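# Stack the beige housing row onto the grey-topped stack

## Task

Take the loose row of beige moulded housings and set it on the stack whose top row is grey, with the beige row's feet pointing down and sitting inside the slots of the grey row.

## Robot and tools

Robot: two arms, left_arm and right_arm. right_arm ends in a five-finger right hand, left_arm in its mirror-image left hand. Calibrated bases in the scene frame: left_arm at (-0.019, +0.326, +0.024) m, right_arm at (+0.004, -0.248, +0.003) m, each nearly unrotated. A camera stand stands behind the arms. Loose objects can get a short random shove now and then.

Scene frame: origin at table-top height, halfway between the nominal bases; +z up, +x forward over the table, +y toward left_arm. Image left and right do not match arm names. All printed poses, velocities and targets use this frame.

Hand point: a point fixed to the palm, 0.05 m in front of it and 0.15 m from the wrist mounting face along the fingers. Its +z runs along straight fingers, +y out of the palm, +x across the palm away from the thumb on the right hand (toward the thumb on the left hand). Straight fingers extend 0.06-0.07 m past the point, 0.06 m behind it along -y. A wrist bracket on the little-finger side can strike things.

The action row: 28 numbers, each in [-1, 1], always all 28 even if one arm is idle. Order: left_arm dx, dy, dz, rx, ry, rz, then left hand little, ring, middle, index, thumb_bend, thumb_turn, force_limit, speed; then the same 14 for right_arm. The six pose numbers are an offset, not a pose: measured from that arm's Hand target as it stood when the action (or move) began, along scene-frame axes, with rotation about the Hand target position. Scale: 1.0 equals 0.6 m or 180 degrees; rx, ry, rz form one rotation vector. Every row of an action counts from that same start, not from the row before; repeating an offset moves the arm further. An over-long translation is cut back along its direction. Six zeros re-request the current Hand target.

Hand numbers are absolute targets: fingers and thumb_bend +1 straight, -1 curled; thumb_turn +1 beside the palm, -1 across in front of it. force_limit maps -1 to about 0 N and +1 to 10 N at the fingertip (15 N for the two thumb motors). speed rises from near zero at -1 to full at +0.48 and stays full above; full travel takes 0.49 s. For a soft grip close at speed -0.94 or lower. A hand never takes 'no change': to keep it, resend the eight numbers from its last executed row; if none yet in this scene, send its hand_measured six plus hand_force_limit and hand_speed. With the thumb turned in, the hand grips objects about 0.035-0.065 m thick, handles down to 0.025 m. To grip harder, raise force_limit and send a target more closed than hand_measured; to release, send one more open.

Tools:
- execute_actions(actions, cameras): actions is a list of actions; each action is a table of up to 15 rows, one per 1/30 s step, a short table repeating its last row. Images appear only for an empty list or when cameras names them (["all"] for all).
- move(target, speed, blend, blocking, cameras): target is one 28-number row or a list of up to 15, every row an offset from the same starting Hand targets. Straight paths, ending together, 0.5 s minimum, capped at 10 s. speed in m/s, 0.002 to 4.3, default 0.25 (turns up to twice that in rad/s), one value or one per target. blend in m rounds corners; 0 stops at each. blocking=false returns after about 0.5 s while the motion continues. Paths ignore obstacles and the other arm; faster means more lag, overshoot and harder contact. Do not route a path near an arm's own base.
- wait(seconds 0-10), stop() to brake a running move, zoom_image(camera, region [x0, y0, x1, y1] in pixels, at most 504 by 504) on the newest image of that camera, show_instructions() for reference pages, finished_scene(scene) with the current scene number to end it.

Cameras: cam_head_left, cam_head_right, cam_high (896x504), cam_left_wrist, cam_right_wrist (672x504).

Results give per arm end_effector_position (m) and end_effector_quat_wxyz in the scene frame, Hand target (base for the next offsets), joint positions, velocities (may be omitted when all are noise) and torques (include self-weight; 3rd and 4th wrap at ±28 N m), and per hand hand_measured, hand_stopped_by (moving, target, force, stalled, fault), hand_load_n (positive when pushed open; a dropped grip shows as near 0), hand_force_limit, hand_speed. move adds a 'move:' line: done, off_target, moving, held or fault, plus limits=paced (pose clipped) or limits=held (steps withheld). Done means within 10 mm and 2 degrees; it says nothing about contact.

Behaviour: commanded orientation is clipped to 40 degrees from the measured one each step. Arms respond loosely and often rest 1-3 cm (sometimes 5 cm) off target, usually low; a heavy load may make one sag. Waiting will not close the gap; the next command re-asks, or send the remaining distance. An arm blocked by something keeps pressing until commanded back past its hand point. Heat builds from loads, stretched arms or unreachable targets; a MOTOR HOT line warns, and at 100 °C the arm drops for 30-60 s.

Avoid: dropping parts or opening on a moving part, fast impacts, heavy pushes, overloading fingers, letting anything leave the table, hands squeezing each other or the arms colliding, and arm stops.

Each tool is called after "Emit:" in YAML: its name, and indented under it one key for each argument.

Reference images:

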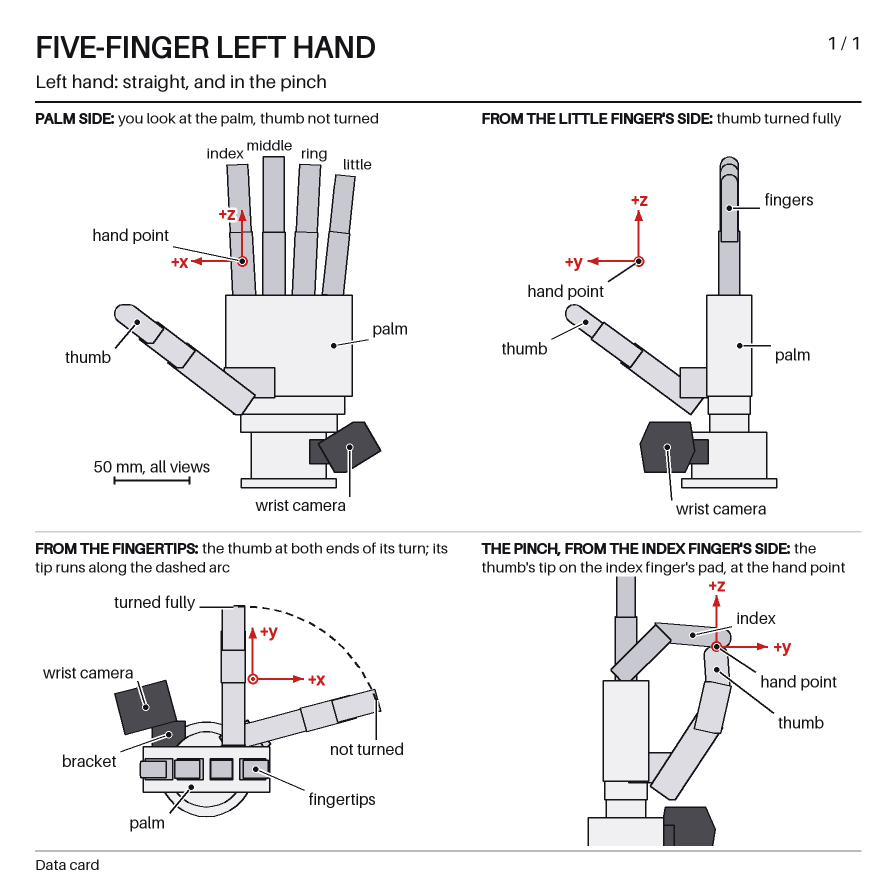

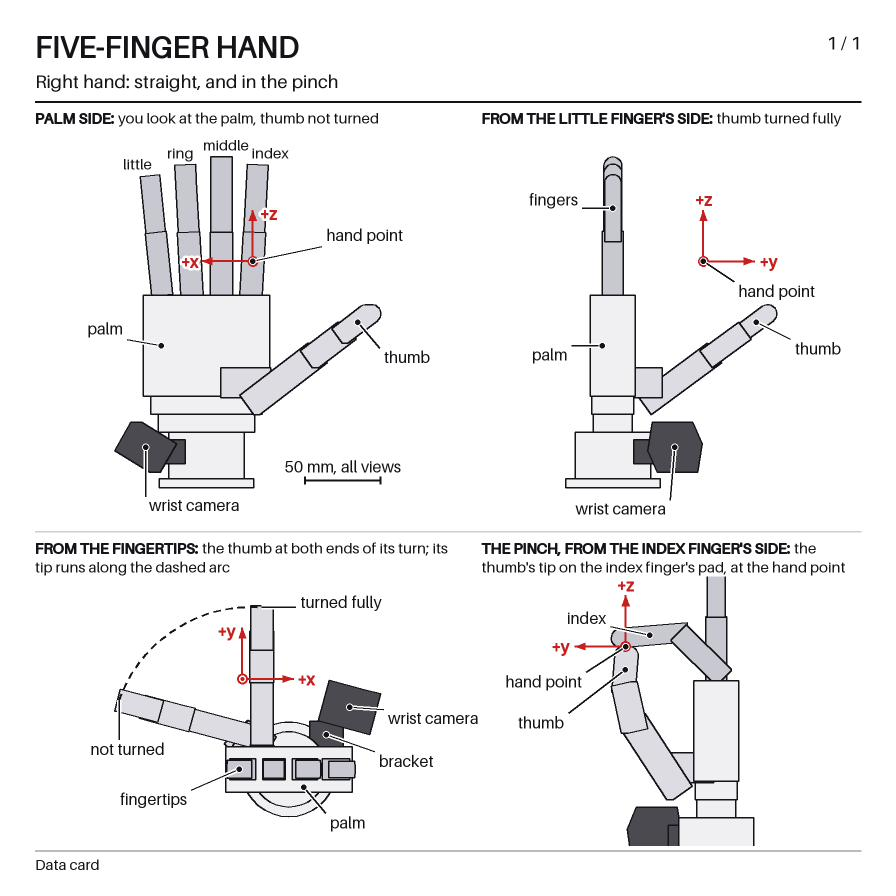

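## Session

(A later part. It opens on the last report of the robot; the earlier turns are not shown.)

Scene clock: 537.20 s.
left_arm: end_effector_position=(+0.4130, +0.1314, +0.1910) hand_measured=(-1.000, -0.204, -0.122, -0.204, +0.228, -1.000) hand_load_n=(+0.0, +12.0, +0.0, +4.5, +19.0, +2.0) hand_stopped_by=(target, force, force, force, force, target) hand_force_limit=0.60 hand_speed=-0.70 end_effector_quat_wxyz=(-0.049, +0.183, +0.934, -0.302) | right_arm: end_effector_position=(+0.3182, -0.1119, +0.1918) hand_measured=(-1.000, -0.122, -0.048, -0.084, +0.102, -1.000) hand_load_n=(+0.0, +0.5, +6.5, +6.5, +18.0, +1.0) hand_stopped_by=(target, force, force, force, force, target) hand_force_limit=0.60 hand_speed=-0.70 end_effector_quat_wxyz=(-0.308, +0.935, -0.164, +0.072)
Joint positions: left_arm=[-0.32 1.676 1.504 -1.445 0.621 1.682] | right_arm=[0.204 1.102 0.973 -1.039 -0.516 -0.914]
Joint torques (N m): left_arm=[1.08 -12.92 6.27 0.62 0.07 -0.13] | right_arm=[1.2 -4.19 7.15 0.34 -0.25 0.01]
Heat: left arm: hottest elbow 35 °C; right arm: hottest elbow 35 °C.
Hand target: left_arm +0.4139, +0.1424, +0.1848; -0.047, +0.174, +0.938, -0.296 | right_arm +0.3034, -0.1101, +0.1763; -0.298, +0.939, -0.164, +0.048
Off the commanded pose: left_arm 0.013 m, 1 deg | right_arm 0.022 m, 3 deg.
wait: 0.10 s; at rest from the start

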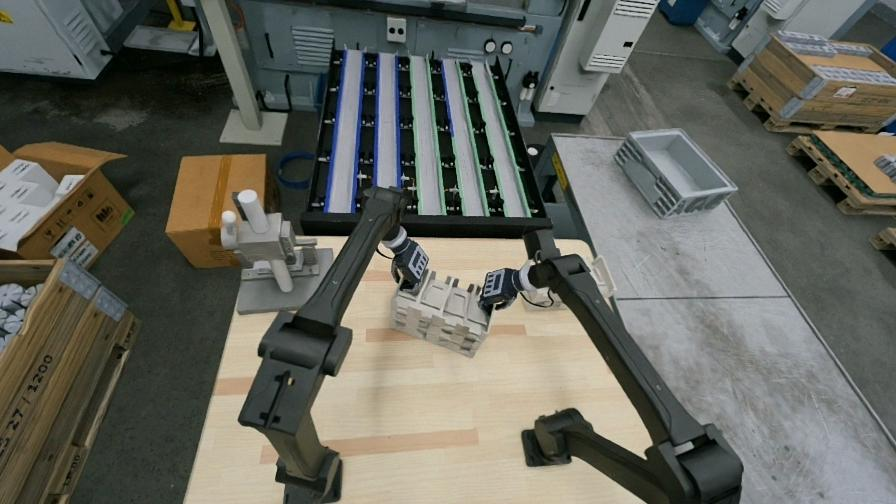

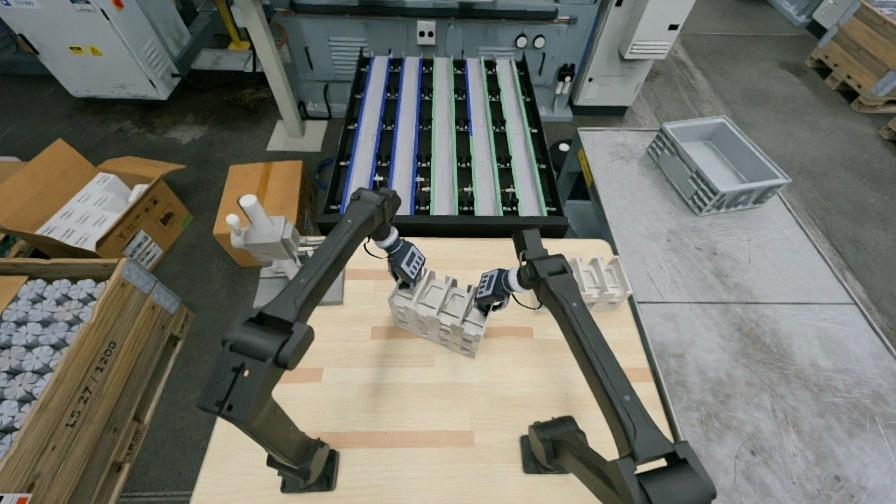

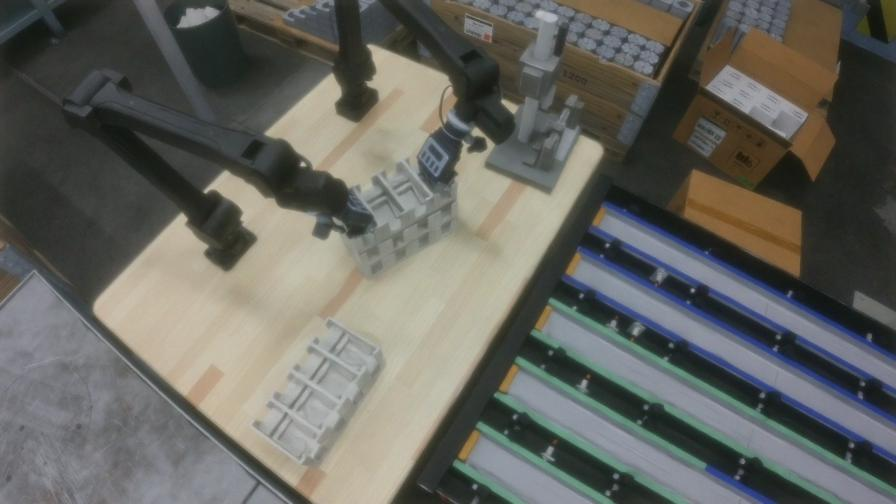

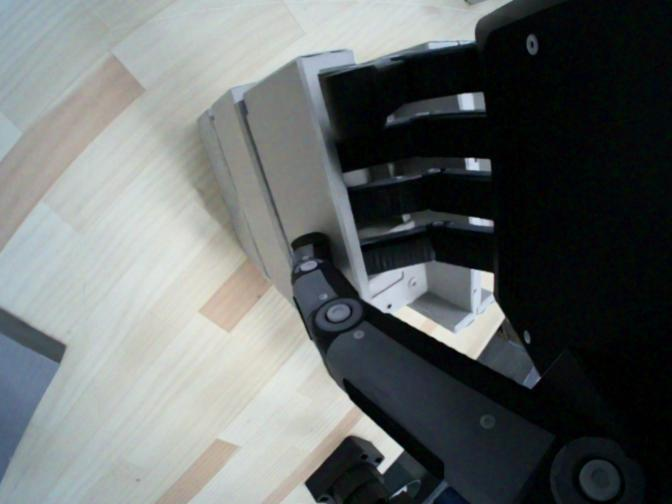

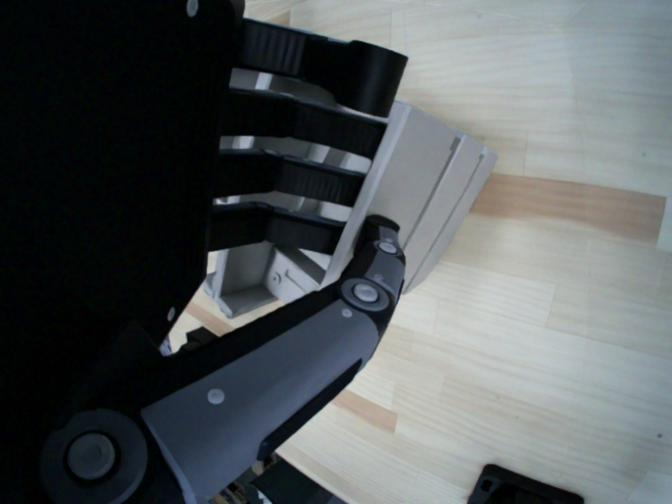

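Emit:
move:
  target:
    - [0.018,0.002,0.01,0,0,0,-1,-0.4,-0.4,-0.4,-0.6,-1,0.6,-0.7,0.018,0.002,0.01,0,0,0,-1,-0.4,-0.4,-0.4,-0.6,-1,0.6,-0.7]
  speed: 0.04

Emit:
move:
  target:
    - [0.008,0.0,0.0,0,0,0,-1,-0.4,-0.4,-0.4,-0.6,-1,0.6,-0.7,0.008,0.0,0.0,0,0,0,-1,-0.4,-0.4,-0.4,-0.6,-1,0.6,-0.7]
  speed: 0.04

Emit:
move:
  target:
    - [0.008,0.0,0.0,0,0,0,-1,-0.4,-0.4,-0.4,-0.6,-1,0.6,-0.7,0.008,0.0,0.0,0,0,0,-1,-0.4,-0.4,-0.4,-0.6,-1,0.6,-0.7]
  speed: 0.04

Scene clock: 540.33 s.
left_arm: end_effector_position=(+0.4122, +0.1318, +0.1913) hand_measured=(-1.000, -0.204, -0.122, -0.204, +0.228, -1.000) hand_load_n=(+0.0, +12.5, +0.5, +4.5, +18.5, +2.5) hand_stopped_by=(target, force, force, force, force, target) hand_force_limit=0.60 hand_speed=-0.70 end_effector_quat_wxyz=(-0.050, +0.183, +0.934, -0.303) | right_arm: end_effector_position=(+0.3183, -0.1119, +0.1913) hand_measured=(-1.000, -0.122, -0.048, -0.084, +0.102, -1.000) hand_load_n=(+0.0, +0.5, +6.0, +6.0, +18.0, +1.0) hand_stopped_by=(target, force, force, force, force, target) hand_force_limit=0.60 hand_speed=-0.70 end_effector_quat_wxyz=(-0.307, +0.935, -0.164, +0.071)
Joint positions: left_arm=[-0.319 1.676 1.504 -1.448 0.623 1.683] | right_arm=[0.204 1.104 0.973 -1.039 -0.516 -0.914]
Joint torques (N m): left_arm=[1.61 -11.05 10.09 -0.25 -0.01 -0.05] | right_arm=[0.91 -2.32 10.26 0.01 -0.31 -0.03]
Heat: left arm: hottest elbow 35 °C; right arm: hottest elbow 34 °C.
Hand target: left_arm +0.4247, +0.1437, +0.1908; -0.047, +0.174, +0.938, -0.296 | right_arm +0.3143, -0.1089, +0.1823; -0.298, +0.939, -0.164, +0.048
Off the commanded pose: left_arm 0.017 m, 1 deg | right_arm 0.010 m, 3 deg.
move: off_target (left_arm, right_arm)

Scene clock: 541.07 s.
left_arm: end_effector_position=(+0.4129, +0.1326, +0.1913) hand_measured=(-1.000, -0.204, -0.122, -0.204, +0.228, -1.000) hand_load_n=(+0.0, +11.0, +0.0, +5.5, +18.5, +2.5) hand_stopped_by=(target, force, force, force, force, target) hand_force_limit=0.60 hand_speed=-0.70 end_effector_quat_wxyz=(-0.052, +0.182, +0.934, -0.304) | right_arm: end_effector_position=(+0.3197, -0.1110, +0.1913) hand_measured=(-1.000, -0.122, -0.048, -0.084, +0.102, -1.000) hand_load_n=(+0.0, +0.0, +6.0, +6.5, +18.0, +2.0) hand_stopped_by=(target, force, force, force, force, target) hand_force_limit=0.60 hand_speed=-0.70 end_effector_quat_wxyz=(-0.308, +0.935, -0.165, +0.068)
Joint positions: left_arm=[-0.316 1.679 1.508 -1.453 0.624 1.686] | right_arm=[0.204 1.112 0.979 -1.042 -0.518 -0.913]
Joint torques (N m): left_arm=[1.61 -10.34 11.03 -0.27 -0.05 -0.05] | right_arm=[0.67 -2.02 10.59 0.18 -0.24 -0.07]
Heat: left arm: hottest elbow 35 °C; right arm: hottest elbow 34 °C.
Hand target: left_arm +0.4295, +0.1435, +0.1908; -0.047, +0.174, +0.938, -0.296 | right_arm +0.3191, -0.1089, +0.1822; -0.298, +0.939, -0.164, +0.048
Off the commanded pose: left_arm 0.020 m, 1 deg | right_arm 0.009 m, 3 deg.
move: off_target (left_arm, right_arm)

Scene clock: 541.77 s.
left_arm: end_effector_position=(+0.4143, +0.1347, +0.1915) hand_measured=(-1.000, -0.204, -0.122, -0.204, +0.228, -1.000) hand_load_n=(+0.0, +7.0, +0.0, +7.5, +18.0, +4.0) hand_stopped_by=(target, force, force, force, force, target) hand_force_limit=0.60 hand_speed=-0.70 end_effector_quat_wxyz=(-0.056, +0.180, +0.934, -0.303) | right_arm: end_effector_position=(+0.3226, -0.1101, +0.1911) hand_measured=(-1.000, -0.122, -0.048, -0.084, +0.102, -1.000) hand_load_n=(+0.0, +1.0, +6.0, +6.5, +17.5, +2.5) hand_stopped_by=(target, force, force, force, force, target) hand_force_limit=0.60 hand_speed=-0.70 end_effector_quat_wxyz=(-0.308, +0.935, -0.166, +0.065)
Joint positions: left_arm=[-0.311 1.687 1.518 -1.466 0.624 1.69] | right_arm=[0.204 1.124 0.988 -1.043 -0.52 -0.913]
Joint torques (N m): left_arm=[1.44 -10.17 11.52 -0.03 -0.06 -0.05] | right_arm=[0.38 -2.08 10.71 0.28 -0.2 -0.11]
Heat: left arm: hottest elbow 35 °C; right arm: hottest elbow 34 °C.
Hand target: left_arm +0.4343, +0.1435, +0.1909; -0.047, +0.174, +0.938, -0.296 | right_arm +0.3239, -0.1089, +0.1821; -0.297, +0.939, -0.164, +0.048
Off the commanded pose: left_arm 0.022 m, 1 deg | right_arm 0.009 m, 2 deg.
move: off_target (left_arm)

Emit:
move:
  target:
    - [-0.02,-0.01,0.08,0,0,0,-1,-0.4,-0.4,-0.4,-0.6,-1,0.6,-0.7,0.0,0.0,0.08,0,0,0,-1,-0.4,-0.4,-0.4,-0.6,-1,0.6,-0.7]
    - [-0.02,-0.01,0.2,0,0,0,-1,-0.4,-0.4,-0.4,-0.6,-1,0.6,-0.7,0.0,0.0,0.2,0,0,0,-1,-0.4,-0.4,-0.4,-0.6,-1,0.6,-0.7]
  speed: 0.06
  cameras: ["all"]

Emit:
zoom_image:
  camera: "cam_head_left"
  region: [380, 230, 510, 370]

Emit:
zoom_image:
  camera: "cam_high"
  region: [320, 120, 480, 290]

Scene clock: 548.13 s.
left_arm: end_effector_position=(+0.4053, +0.1353, +0.2619) hand_measured=(-1.000, -0.204, -0.120, -0.204, +0.228, -1.000) hand_load_n=(+0.0, +7.5, +3.0, +7.5, +24.0, +4.0) hand_stopped_by=(target, force, force, force, force, target) hand_force_limit=0.60 hand_speed=-0.70 end_effector_quat_wxyz=(-0.081, +0.168, +0.936, -0.297) | right_arm: end_effector_position=(+0.3162, -0.1100, +0.2757) hand_measured=(-1.000, -0.122, -0.048, -0.084, +0.102, -1.000) hand_load_n=(+0.5, +0.5, +7.5, +9.5, +17.0, +3.0) hand_stopped_by=(target, force, force, force, force, target) hand_force_limit=0.60 hand_speed=-0.70 end_effector_quat_wxyz=(-0.291, +0.941, -0.172, +0.028)
Joint positions: left_arm=[-0.318 1.687 1.698 -1.694 0.617 1.674] | right_arm=[0.21 1.162 1.245 -1.349 -0.518 -0.919]
Joint torques (N m): left_arm=[0.62 -16.38 15.01 -0.18 0.08 -0.4] | right_arm=[-0.15 -5.77 15.34 -0.2 -0.3 -0.02]
Heat: left arm: hottest elbow 36 °C; right arm: hottest elbow 35 °C.
Hand target: left_arm +0.4223, +0.1376, +0.3108; -0.047, +0.174, +0.938, -0.296 | right_arm +0.3237, -0.1089, +0.3021; -0.297, +0.939, -0.164, +0.048
Off the commanded pose: left_arm 0.052 m, 4 deg | right_arm 0.028 m, 3 deg.
joint sent to its limit (left arm) — joint 4 (wrist pitch), lower limit. The joint targets are off in position, not in orientation.
move: off_target (left_arm, right_arm)

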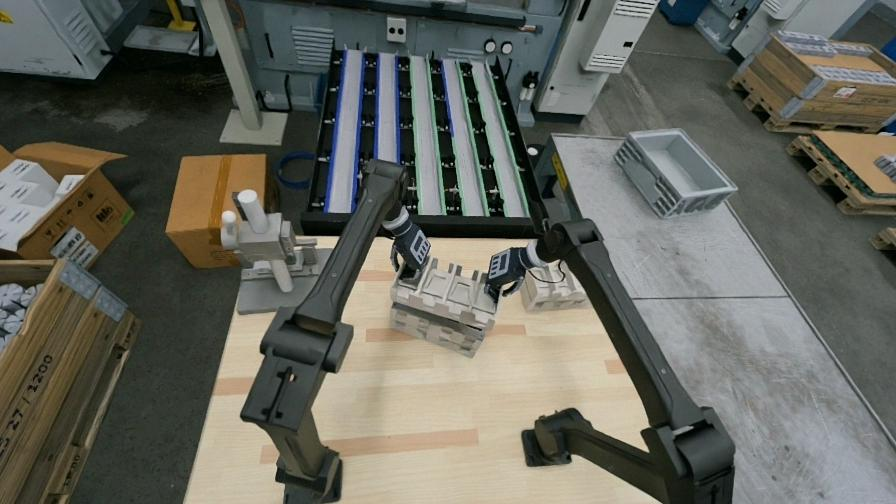

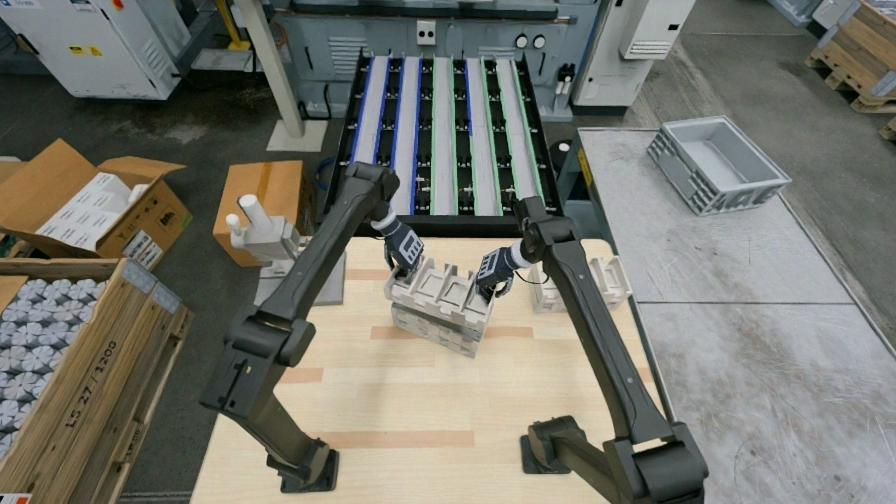

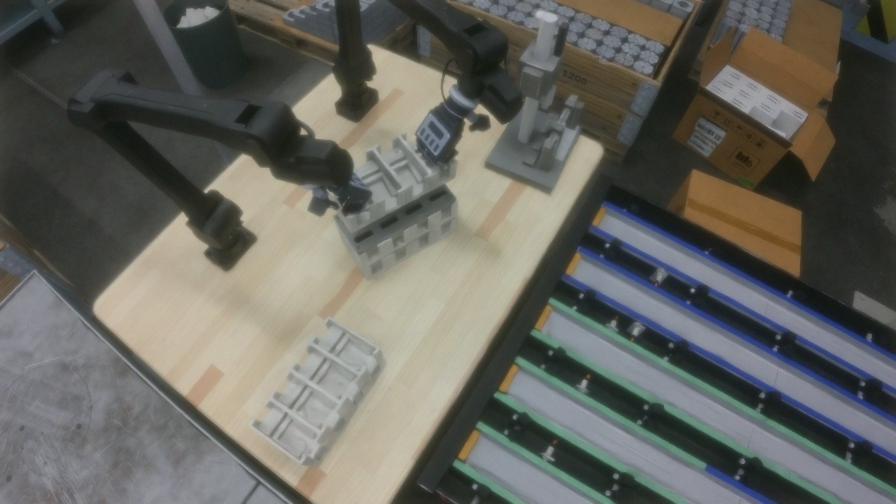

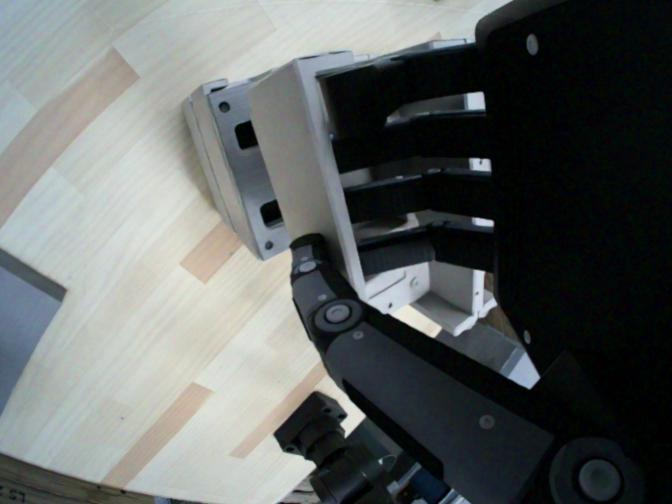

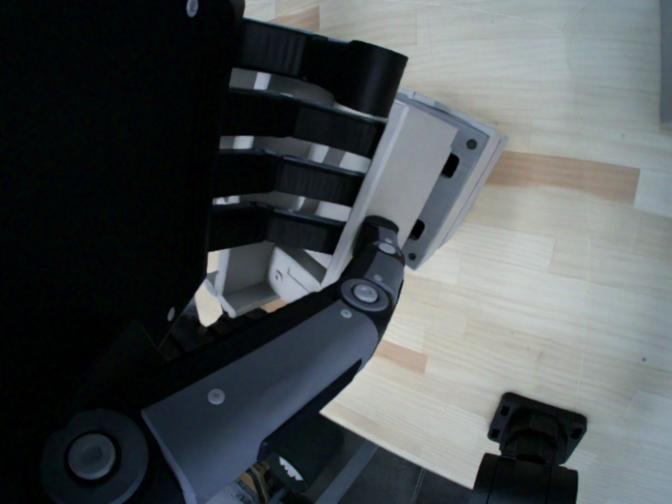

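Scaled by 3.600 from the camera's 896x504 image, which has a finer 1280x720 frame.

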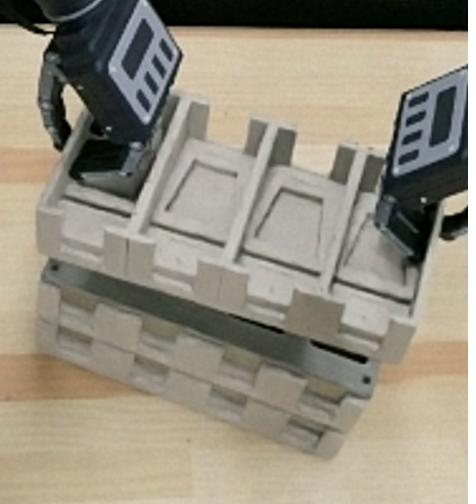

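Scaled by 2.965 from the camera's 896x504 image, which has a finer 1280x720 frame.

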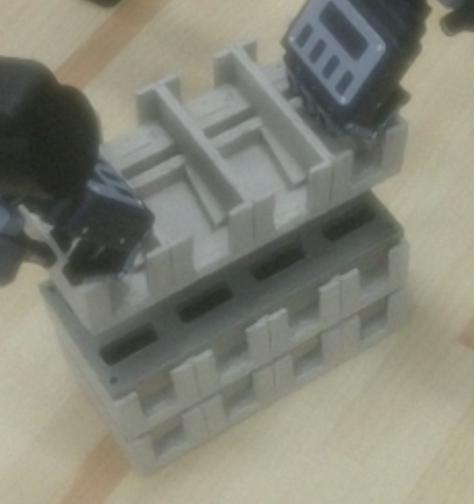

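Emit:
zoom_image:
  camera: "cam_left_wrist"
  region: [170, 60, 310, 270]

Emit:
zoom_image:
  camera: "cam_right_wrist"
  region: [380, 80, 520, 290]

Emit:
zoom_image:
  camera: "cam_high"
  region: [330, 180, 400, 250]

Emit:
zoom_image:
  camera: "cam_high"
  region: [400, 170, 470, 240]

Scaled by 2.400 from the camera's 672x504 image, which has a finer 960x720 frame.

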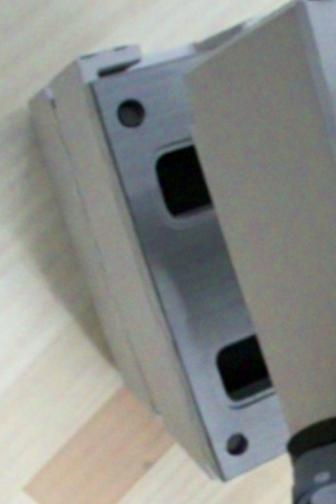

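Scaled by 2.400 from the camera's 672x504 image, which has a finer 960x720 frame.

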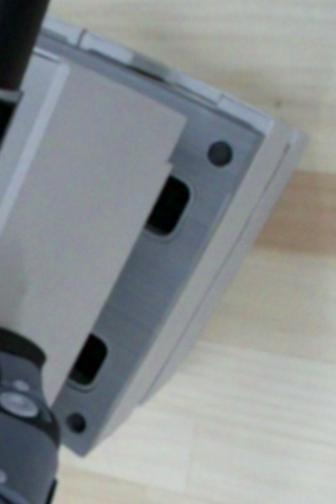

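Scaled by 7.200 from the camera's 896x504 image, which has a finer 1280x720 frame.

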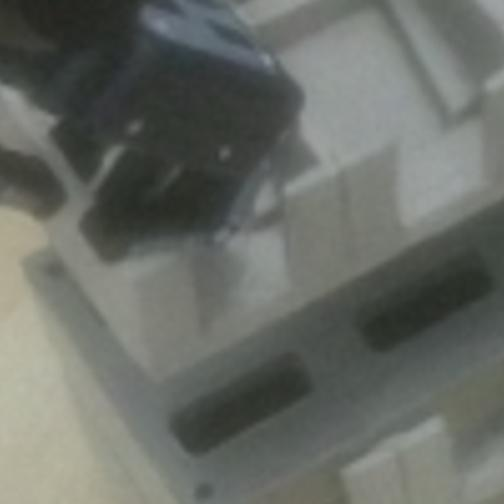

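Scaled by 7.200 from the camera's 896x504 image, which has a finer 1280x720 frame.

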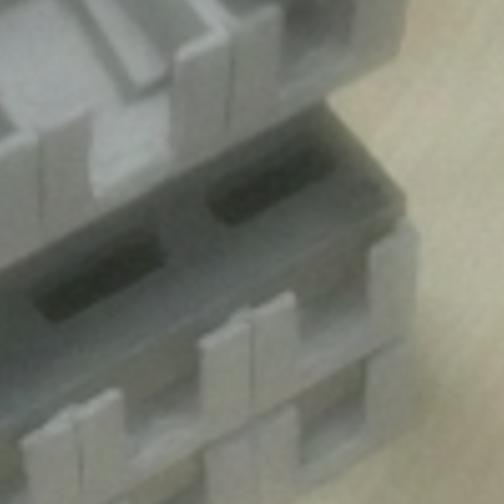

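Emit:
move:
  target: [-0.0088,-0.0103,-0.1797,0,0,0,-1,-0.4,-0.4,-0.4,-0.6,-1,0.6,-0.7,-0.0057,-0.0038,-0.1652,0,0,0,-1,-0.4,-0.4,-0.4,-0.6,-1,0.6,-0.7]
  speed: 0.05

Scene clock: 560.90 s.
left_arm: end_effector_position=(+0.4143, +0.1326, +0.1946) hand_measured=(-1.000, -0.204, -0.120, -0.204, +0.228, -1.000) hand_load_n=(+0.0, +7.5, +2.0, +7.0, +22.0, +4.5) hand_stopped_by=(target, force, force, force, force, target) hand_force_limit=0.60 hand_speed=-0.70 end_effector_quat_wxyz=(-0.058, +0.177, +0.937, -0.296) | right_arm: end_effector_position=(+0.3238, -0.1100, +0.1994) hand_measured=(-1.000, -0.122, -0.048, -0.084, +0.102, -1.000) hand_load_n=(+0.0, +0.5, +8.0, +10.0, +19.5, +5.0) hand_stopped_by=(target, force, force, force, force, target) hand_force_limit=0.60 hand_speed=-0.70 end_effector_quat_wxyz=(-0.295, +0.940, -0.166, +0.045)
Joint positions: left_arm=[-0.321 1.69 1.532 -1.474 0.61 1.671] | right_arm=[0.209 1.162 1.044 -1.115 -0.514 -0.925]
Joint torques (N m): left_arm=[-0.15 -13.86 8.61 0.32 0.46 -0.26] | right_arm=[-0.38 -6.36 9.36 0.57 -0.54 -0.02]
Heat: left arm: hottest elbow 39 °C; right arm: hottest elbow 37 °C.
Hand target: left_arm +0.4170, +0.1313, +0.2030; -0.047, +0.175, +0.938, -0.296 | right_arm +0.3203, -0.1112, +0.2030; -0.297, +0.939, -0.164, +0.048
Off the commanded pose: left_arm 0.009 m, 1 deg | right_arm 0.005 m, 1 deg.
move: done

Emit:
wait:
  seconds: 0.1
  cameras: ["all"]

Emit:
zoom_image:
  camera: "cam_head_left"
  region: [382, 270, 442, 330]

Emit:
zoom_image:
  camera: "cam_head_left"
  region: [440, 300, 500, 360]

Emit:
zoom_image:
  camera: "cam_high"
  region: [335, 200, 405, 270]

Emit:
zoom_image:
  camera: "cam_high"
  region: [390, 180, 460, 250]

Emit:
zoom_image:
  camera: "cam_left_wrist"
  region: [180, 20, 380, 300]

Emit:
zoom_image:
  camera: "cam_right_wrist"
  region: [340, 60, 540, 320]

Scene clock: 562.50 s.
left_arm: end_effector_position=(+0.4143, +0.1326, +0.1946) hand_measured=(-1.000, -0.204, -0.120, -0.204, +0.228, -1.000) hand_load_n=(+0.0, +7.5, +2.0, +7.0, +22.5, +4.5) hand_stopped_by=(target, force, force, force, force, target) hand_force_limit=0.60 hand_speed=-0.70 end_effector_quat_wxyz=(-0.058, +0.177, +0.937, -0.296) | right_arm: end_effector_position=(+0.3238, -0.1100, +0.1994) hand_measured=(-1.000, -0.122, -0.048, -0.084, +0.102, -1.000) hand_load_n=(+0.0, +1.0, +8.0, +10.0, +19.5, +5.0) hand_stopped_by=(target, force, force, force, force, target) hand_force_limit=0.60 hand_speed=-0.70 end_effector_quat_wxyz=(-0.295, +0.940, -0.166, +0.045)
Joint positions: left_arm=[-0.321 1.69 1.532 -1.474 0.61 1.671] | right_arm=[0.209 1.162 1.044 -1.115 -0.514 -0.925]
Joint torques (N m): left_arm=[-0.15 -13.86 8.62 0.32 0.46 -0.26] | right_arm=[-0.32 -6.53 9.36 0.57 -0.54 -0.02]
Heat: left arm: hottest elbow 39 °C; right arm: hottest elbow 37 °C.
Hand target: left_arm +0.4170, +0.1313, +0.2030; -0.047, +0.175, +0.938, -0.296 | right_arm +0.3203, -0.1112, +0.2030; -0.297, +0.939, -0.164, +0.048
Off the commanded pose: left_arm 0.009 m, 1 deg | right_arm 0.005 m, 1 deg.
wait: 0.10 s; at rest from the start

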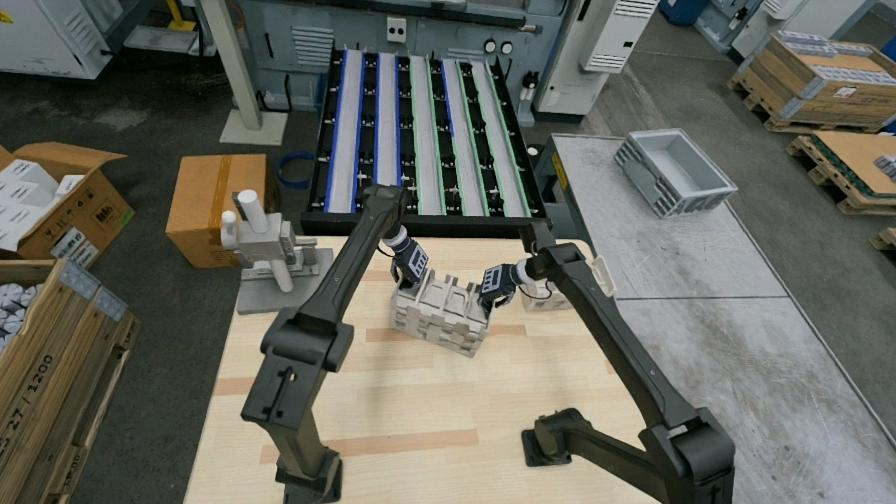

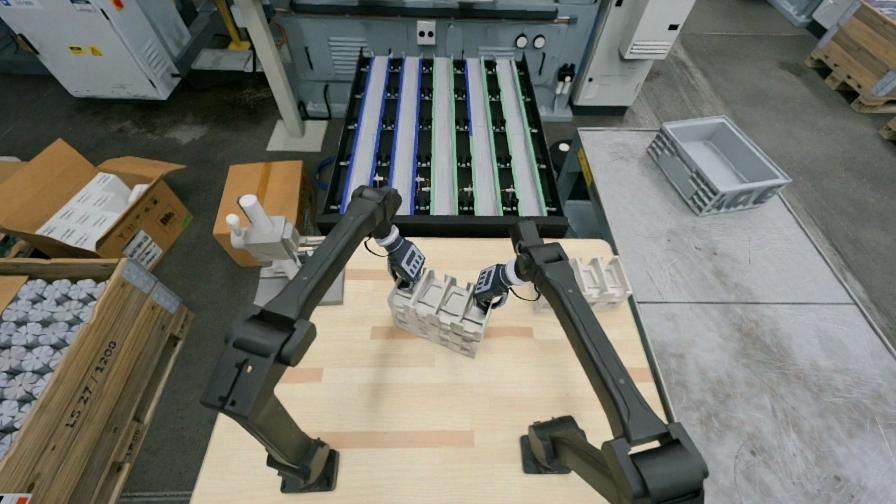

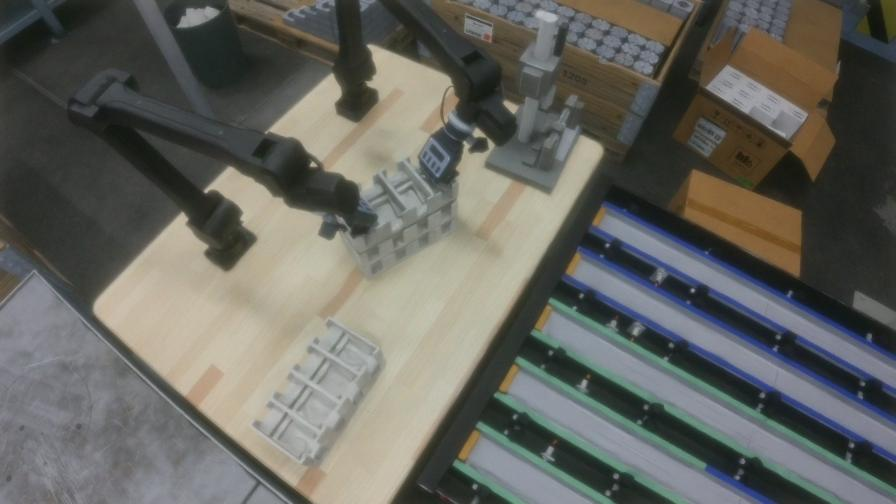

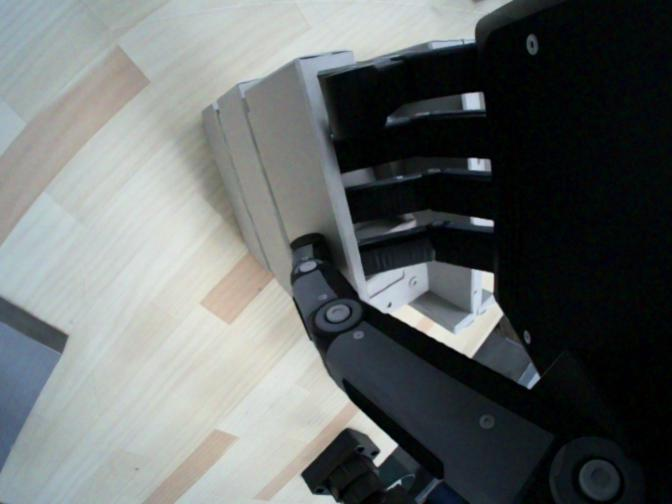

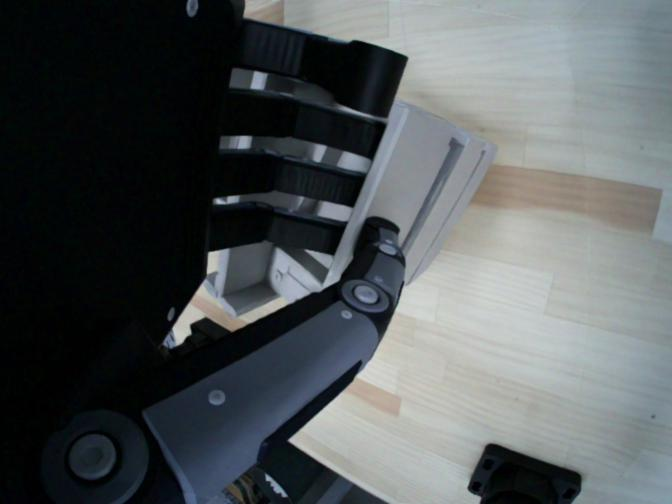

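Scaled by 8.400 from the camera's 896x504 image, which has a finer 1280x720 frame.

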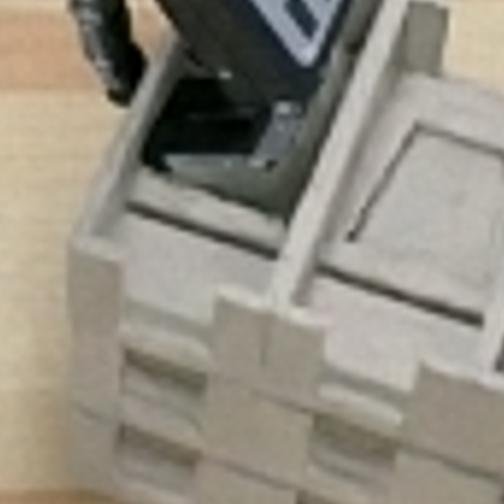

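Scaled by 8.400 from the camera's 896x504 image, which has a finer 1280x720 frame.

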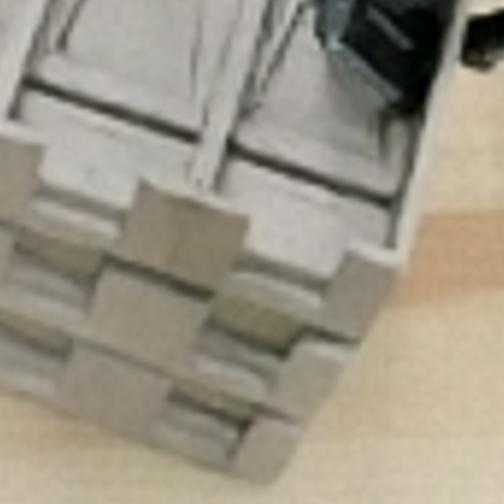

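Scaled by 7.200 from the camera's 896x504 image, which has a finer 1280x720 frame.

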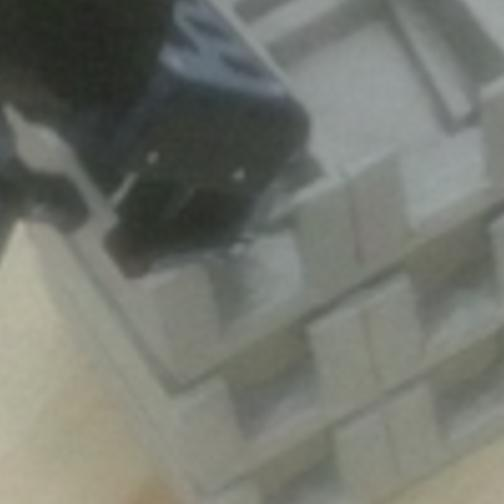

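Scaled by 7.200 from the camera's 896x504 image, which has a finer 1280x720 frame.

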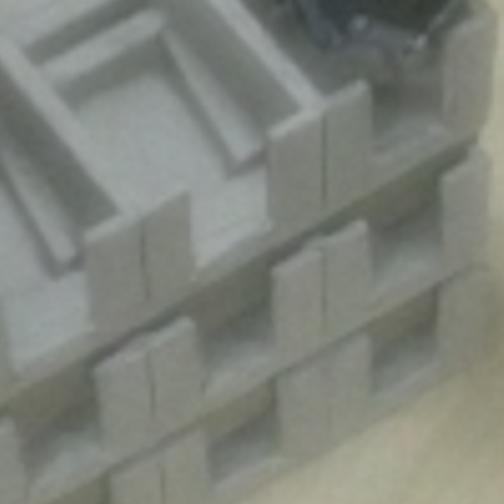

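Scaled by 1.800 from the camera's 672x504 image, which has a finer 960x720 frame.

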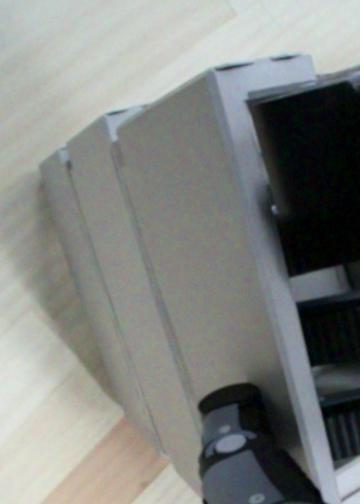

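Scaled by 1.938 from the camera's 672x504 image, which has a finer 960x720 frame.

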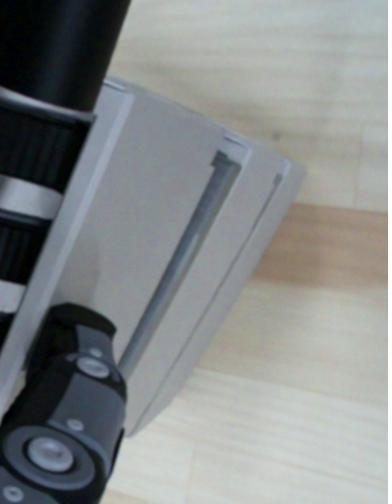

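Emit:
move:
  target: [0.005,-0.001,-0.0,0,0,0,-1,-0.4,-0.4,-0.4,-0.6,-1,0.6,-0.7,0.0,0.0,-0.006,0,0,0,-1,-0.4,-0.4,-0.4,-0.6,-1,0.6,-0.7]
  speed: 0.04

Scene clock: 565.80 s.
left_arm: end_effector_position=(+0.4143, +0.1326, +0.1939) hand_measured=(-1.000, -0.204, -0.120, -0.204, +0.228, -1.000) hand_load_n=(+0.0, +7.0, +1.0, +7.5, +21.0, +4.5) hand_stopped_by=(target, force, force, force, force, target) hand_force_limit=0.60 hand_speed=-0.70 end_effector_quat_wxyz=(-0.059, +0.176, +0.937, -0.296) | right_arm: end_effector_position=(+0.3239, -0.1100, +0.1967) hand_measured=(-1.000, -0.122, -0.048, -0.084, +0.102, -1.000) hand_load_n=(+0.0, +1.0, +8.0, +10.0, +20.0, +5.0) hand_stopped_by=(target, force, force, force, force, target) hand_force_limit=0.60 hand_speed=-0.70 end_effector_quat_wxyz=(-0.295, +0.940, -0.166, +0.045)
Joint positions: left_arm=[-0.321 1.692 1.532 -1.474 0.61 1.671] | right_arm=[0.209 1.162 1.037 -1.106 -0.514 -0.925]
Joint torques (N m): left_arm=[-0.09 -13.45 9.44 0.23 0.47 -0.25] | right_arm=[-0.38 -6.42 9.25 0.61 -0.54 -0.02]
Heat: left arm: hottest elbow 38 °C; right arm: hottest elbow 37 °C.
Hand target: left_arm +0.4200, +0.1307, +0.2031; -0.047, +0.175, +0.938, -0.296 | right_arm +0.3204, -0.1112, +0.1995; -0.298, +0.939, -0.164, +0.048
Off the commanded pose: left_arm 0.011 m, 1 deg | right_arm 0.005 m, 0 deg.
move: off_target (left_arm)

Emit:
move:
  target: [0.008,-0.002,0.005,0,0,0,-1,-0.4,-0.4,-0.4,-0.6,-1,0.6,-0.7,0.0,0.0,-0.002,0,0,0,-1,-0.4,-0.4,-0.4,-0.6,-1,0.6,-0.7]
  speed: 0.04

Scene clock: 567.13 s.
left_arm: end_effector_position=(+0.4142, +0.1326, +0.1934) hand_measured=(-1.000, -0.204, -0.120, -0.204, +0.228, -1.000) hand_load_n=(+0.0, +5.5, +1.0, +8.0, +21.5, +5.0) hand_stopped_by=(target, force, force, force, force, target) hand_force_limit=0.60 hand_speed=-0.70 end_effector_quat_wxyz=(-0.059, +0.176, +0.937, -0.296) | right_arm: end_effector_position=(+0.3242, -0.1101, +0.1967) hand_measured=(-1.000, -0.122, -0.048, -0.084, +0.102, -1.000) hand_load_n=(+0.0, +0.5, +8.5, +9.5, +20.0, +5.0) hand_stopped_by=(target, force, force, force, force, target) hand_force_limit=0.60 hand_speed=-0.70 end_effector_quat_wxyz=(-0.296, +0.940, -0.166, +0.046)
Joint positions: left_arm=[-0.321 1.693 1.532 -1.475 0.61 1.672] | right_arm=[0.209 1.162 1.037 -1.105 -0.513 -0.925]
Joint torques (N m): left_arm=[-0.09 -12.63 11.29 -0.14 0.47 -0.26] | right_arm=[-0.38 -6.36 9.02 0.69 -0.55 -0.02]
Heat: left arm: hottest elbow 38 °C; right arm: hottest elbow 37 °C.
Hand target: left_arm +0.4248, +0.1295, +0.2061; -0.047, +0.175, +0.938, -0.296 | right_arm +0.3204, -0.1113, +0.1982; -0.297, +0.939, -0.164, +0.048
Off the commanded pose: left_arm 0.017 m, 1 deg | right_arm 0.004 m, 0 deg.
move: off_target (left_arm)

Emit:
move:
  target:
    - [0.006,-0.002,0.0,0,0,0,-1,-0.4,-0.4,-0.4,-0.6,-1,0.6,-0.7,0.0,0.0,-0.01,0,0,0,-1,-0.4,-0.4,-0.4,-0.6,-1,0.6,-0.7]
  speed: 0.04

Emit:
move:
  target:
    - [0.006,-0.002,0.0,0,0,0,-1,-0.4,-0.4,-0.4,-0.6,-1,0.6,-0.7,0.0,0.0,-0.005,0,0,0,-1,-0.4,-0.4,-0.4,-0.6,-1,0.6,-0.7]
  speed: 0.04

Scene clock: 568.87 s.
left_arm: end_effector_position=(+0.4139, +0.1328, +0.1928) hand_measured=(-1.000, -0.204, -0.122, -0.204, +0.228, -1.000) hand_load_n=(+0.0, +3.0, +0.5, +9.0, +20.5, +5.5) hand_stopped_by=(target, force, force, force, force, target) hand_force_limit=0.60 hand_speed=-0.70 end_effector_quat_wxyz=(-0.061, +0.177, +0.937, -0.296) | right_arm: end_effector_position=(+0.3242, -0.1101, +0.1935) hand_measured=(-1.000, -0.122, -0.048, -0.084, +0.102, -1.000) hand_load_n=(+0.0, +0.5, +8.5, +9.0, +20.5, +5.0) hand_stopped_by=(target, force, force, force, force, target) hand_force_limit=0.60 hand_speed=-0.70 end_effector_quat_wxyz=(-0.297, +0.939, -0.165, +0.049)
Joint positions: left_arm=[-0.321 1.694 1.532 -1.477 0.61 1.673] | right_arm=[0.209 1.158 1.025 -1.09 -0.513 -0.925]
Joint torques (N m): left_arm=[-0.03 -11.99 12.27 -0.17 0.47 -0.28] | right_arm=[-0.38 -5.83 8.8 0.77 -0.55 -0.03]
Heat: left arm: hottest elbow 38 °C; right arm: hottest elbow 37 °C.
Hand target: left_arm +0.4284, +0.1283, +0.2060; -0.047, +0.174, +0.938, -0.296 | right_arm +0.3204, -0.1112, +0.1922; -0.297, +0.939, -0.164, +0.048
Off the commanded pose: left_arm 0.020 m, 2 deg | right_arm 0.004 m, 0 deg.
move: off_target (left_arm)

Scene clock: 569.60 s.
left_arm: end_effector_position=(+0.4138, +0.1329, +0.1924) hand_measured=(-1.000, -0.204, -0.122, -0.204, +0.228, -1.000) hand_load_n=(+0.0, +3.5, +0.0, +9.0, +20.0, +5.5) hand_stopped_by=(target, force, force, force, force, target) hand_force_limit=0.60 hand_speed=-0.70 end_effector_quat_wxyz=(-0.063, +0.176, +0.937, -0.296) | right_arm: end_effector_position=(+0.3245, -0.1102, +0.1932) hand_measured=(-1.000, -0.122, -0.048, -0.084, +0.102, -1.000) hand_load_n=(+0.0, +1.5, +8.0, +8.5, +20.5, +4.5) hand_stopped_by=(target, force, force, force, force, target) hand_force_limit=0.60 hand_speed=-0.70 end_effector_quat_wxyz=(-0.298, +0.939, -0.164, +0.052)
Joint positions: left_arm=[-0.321 1.697 1.534 -1.481 0.61 1.673] | right_arm=[0.208 1.155 1.021 -1.084 -0.513 -0.925]
Joint torques (N m): left_arm=[-0.09 -11.52 13.03 -0.1 0.48 -0.28] | right_arm=[-0.32 -5.54 8.53 0.84 -0.55 -0.02]
Heat: left arm: hottest elbow 38 °C; right arm: hottest elbow 37 °C.
Hand target: left_arm +0.4319, +0.1272, +0.2059; -0.047, +0.174, +0.938, -0.296 | right_arm +0.3204, -0.1112, +0.1893; -0.297, +0.939, -0.164, +0.048
Off the commanded pose: left_arm 0.023 m, 2 deg | right_arm 0.006 m, 0 deg.
move: off_target (left_arm)

Emit:
move:
  target:
    - [0.006,-0.002,-0.003,0,0,0,-1,-0.4,-0.4,-0.4,-0.6,-1,0.6,-0.7,0.0,0.0,-0.0,0,0,0,-1,-0.4,-0.4,-0.4,-0.6,-1,0.6,-0.7]
  speed: 0.04

Emit:
move:
  target:
    - [0.006,-0.002,-0.003,0,0,0,-1,-0.4,-0.4,-0.4,-0.6,-1,0.6,-0.7,0.0,0.0,-0.0,0,0,0,-1,-0.4,-0.4,-0.4,-0.6,-1,0.6,-0.7]
  speed: 0.04

Scene clock: 571.70 s.
left_arm: end_effector_position=(+0.4145, +0.1326, +0.1926) hand_measured=(-1.000, -0.204, -0.122, -0.204, +0.228, -1.000) hand_load_n=(+0.0, +4.5, +0.5, +9.0, +20.0, +6.0) hand_stopped_by=(target, force, force, force, force, target) hand_force_limit=0.60 hand_speed=-0.70 end_effector_quat_wxyz=(-0.065, +0.175, +0.937, -0.295) | right_arm: end_effector_position=(+0.3246, -0.1103, +0.1932) hand_measured=(-1.000, -0.122, -0.048, -0.084, +0.102, -1.000) hand_load_n=(+0.0, +1.0, +8.0, +8.5, +20.5, +4.5) hand_stopped_by=(target, force, force, force, force, target) hand_force_limit=0.60 hand_speed=-0.70 end_effector_quat_wxyz=(-0.298, +0.939, -0.164, +0.052)
Joint positions: left_arm=[-0.321 1.703 1.541 -1.487 0.61 1.673] | right_arm=[0.208 1.155 1.021 -1.084 -0.513 -0.925]
Joint torques (N m): left_arm=[-0.09 -11.63 13.19 0.16 0.48 -0.28] | right_arm=[-0.32 -5.6 8.51 0.83 -0.54 -0.02]
Heat: left arm: hottest elbow 38 °C; right arm: hottest elbow 37 °C.
Hand target: left_arm +0.4356, +0.1259, +0.2043; -0.047, +0.175, +0.938, -0.296 | right_arm +0.3204, -0.1113, +0.1893; -0.297, +0.939, -0.164, +0.048
Off the commanded pose: left_arm 0.025 m, 2 deg | right_arm 0.006 m, 0 deg.
move: off_target (left_arm)

Scene clock: 572.40 s.
left_arm: end_effector_position=(+0.4173, +0.1318, +0.1924) hand_measured=(-1.000, -0.204, -0.122, -0.204, +0.228, -1.000) hand_load_n=(+0.0, +6.5, +0.0, +6.0, +21.0, +5.5) hand_stopped_by=(target, force, force, force, force, target) hand_force_limit=0.60 hand_speed=-0.70 end_effector_quat_wxyz=(-0.065, +0.175, +0.937, -0.295) | right_arm: end_effector_position=(+0.3255, -0.1106, +0.1933) hand_measured=(-1.000, -0.122, -0.048, -0.084, +0.102, -1.000) hand_load_n=(+0.0, +0.5, +8.0, +9.0, +20.5, +4.5) hand_stopped_by=(target, force, force, force, force, target) hand_force_limit=0.60 hand_speed=-0.70 end_effector_quat_wxyz=(-0.298, +0.939, -0.165, +0.053)
Joint positions: left_arm=[-0.321 1.71 1.551 -1.489 0.61 1.673] | right_arm=[0.206 1.155 1.021 -1.081 -0.513 -0.925]
Joint torques (N m): left_arm=[-0.09 -11.05 13.19 0.29 0.48 -0.28] | right_arm=[-0.15 -5.54 8.53 0.75 -0.55 -0.03]
Heat: left arm: hottest elbow 38 °C; right arm: hottest elbow 37 °C.
Hand target: left_arm +0.4392, +0.1248, +0.2023; -0.047, +0.174, +0.938, -0.296 | right_arm +0.3204, -0.1113, +0.1893; -0.297, +0.939, -0.164, +0.048
Off the commanded pose: left_arm 0.025 m, 2 deg | right_arm 0.007 m, 1 deg.
move: off_target (left_arm)


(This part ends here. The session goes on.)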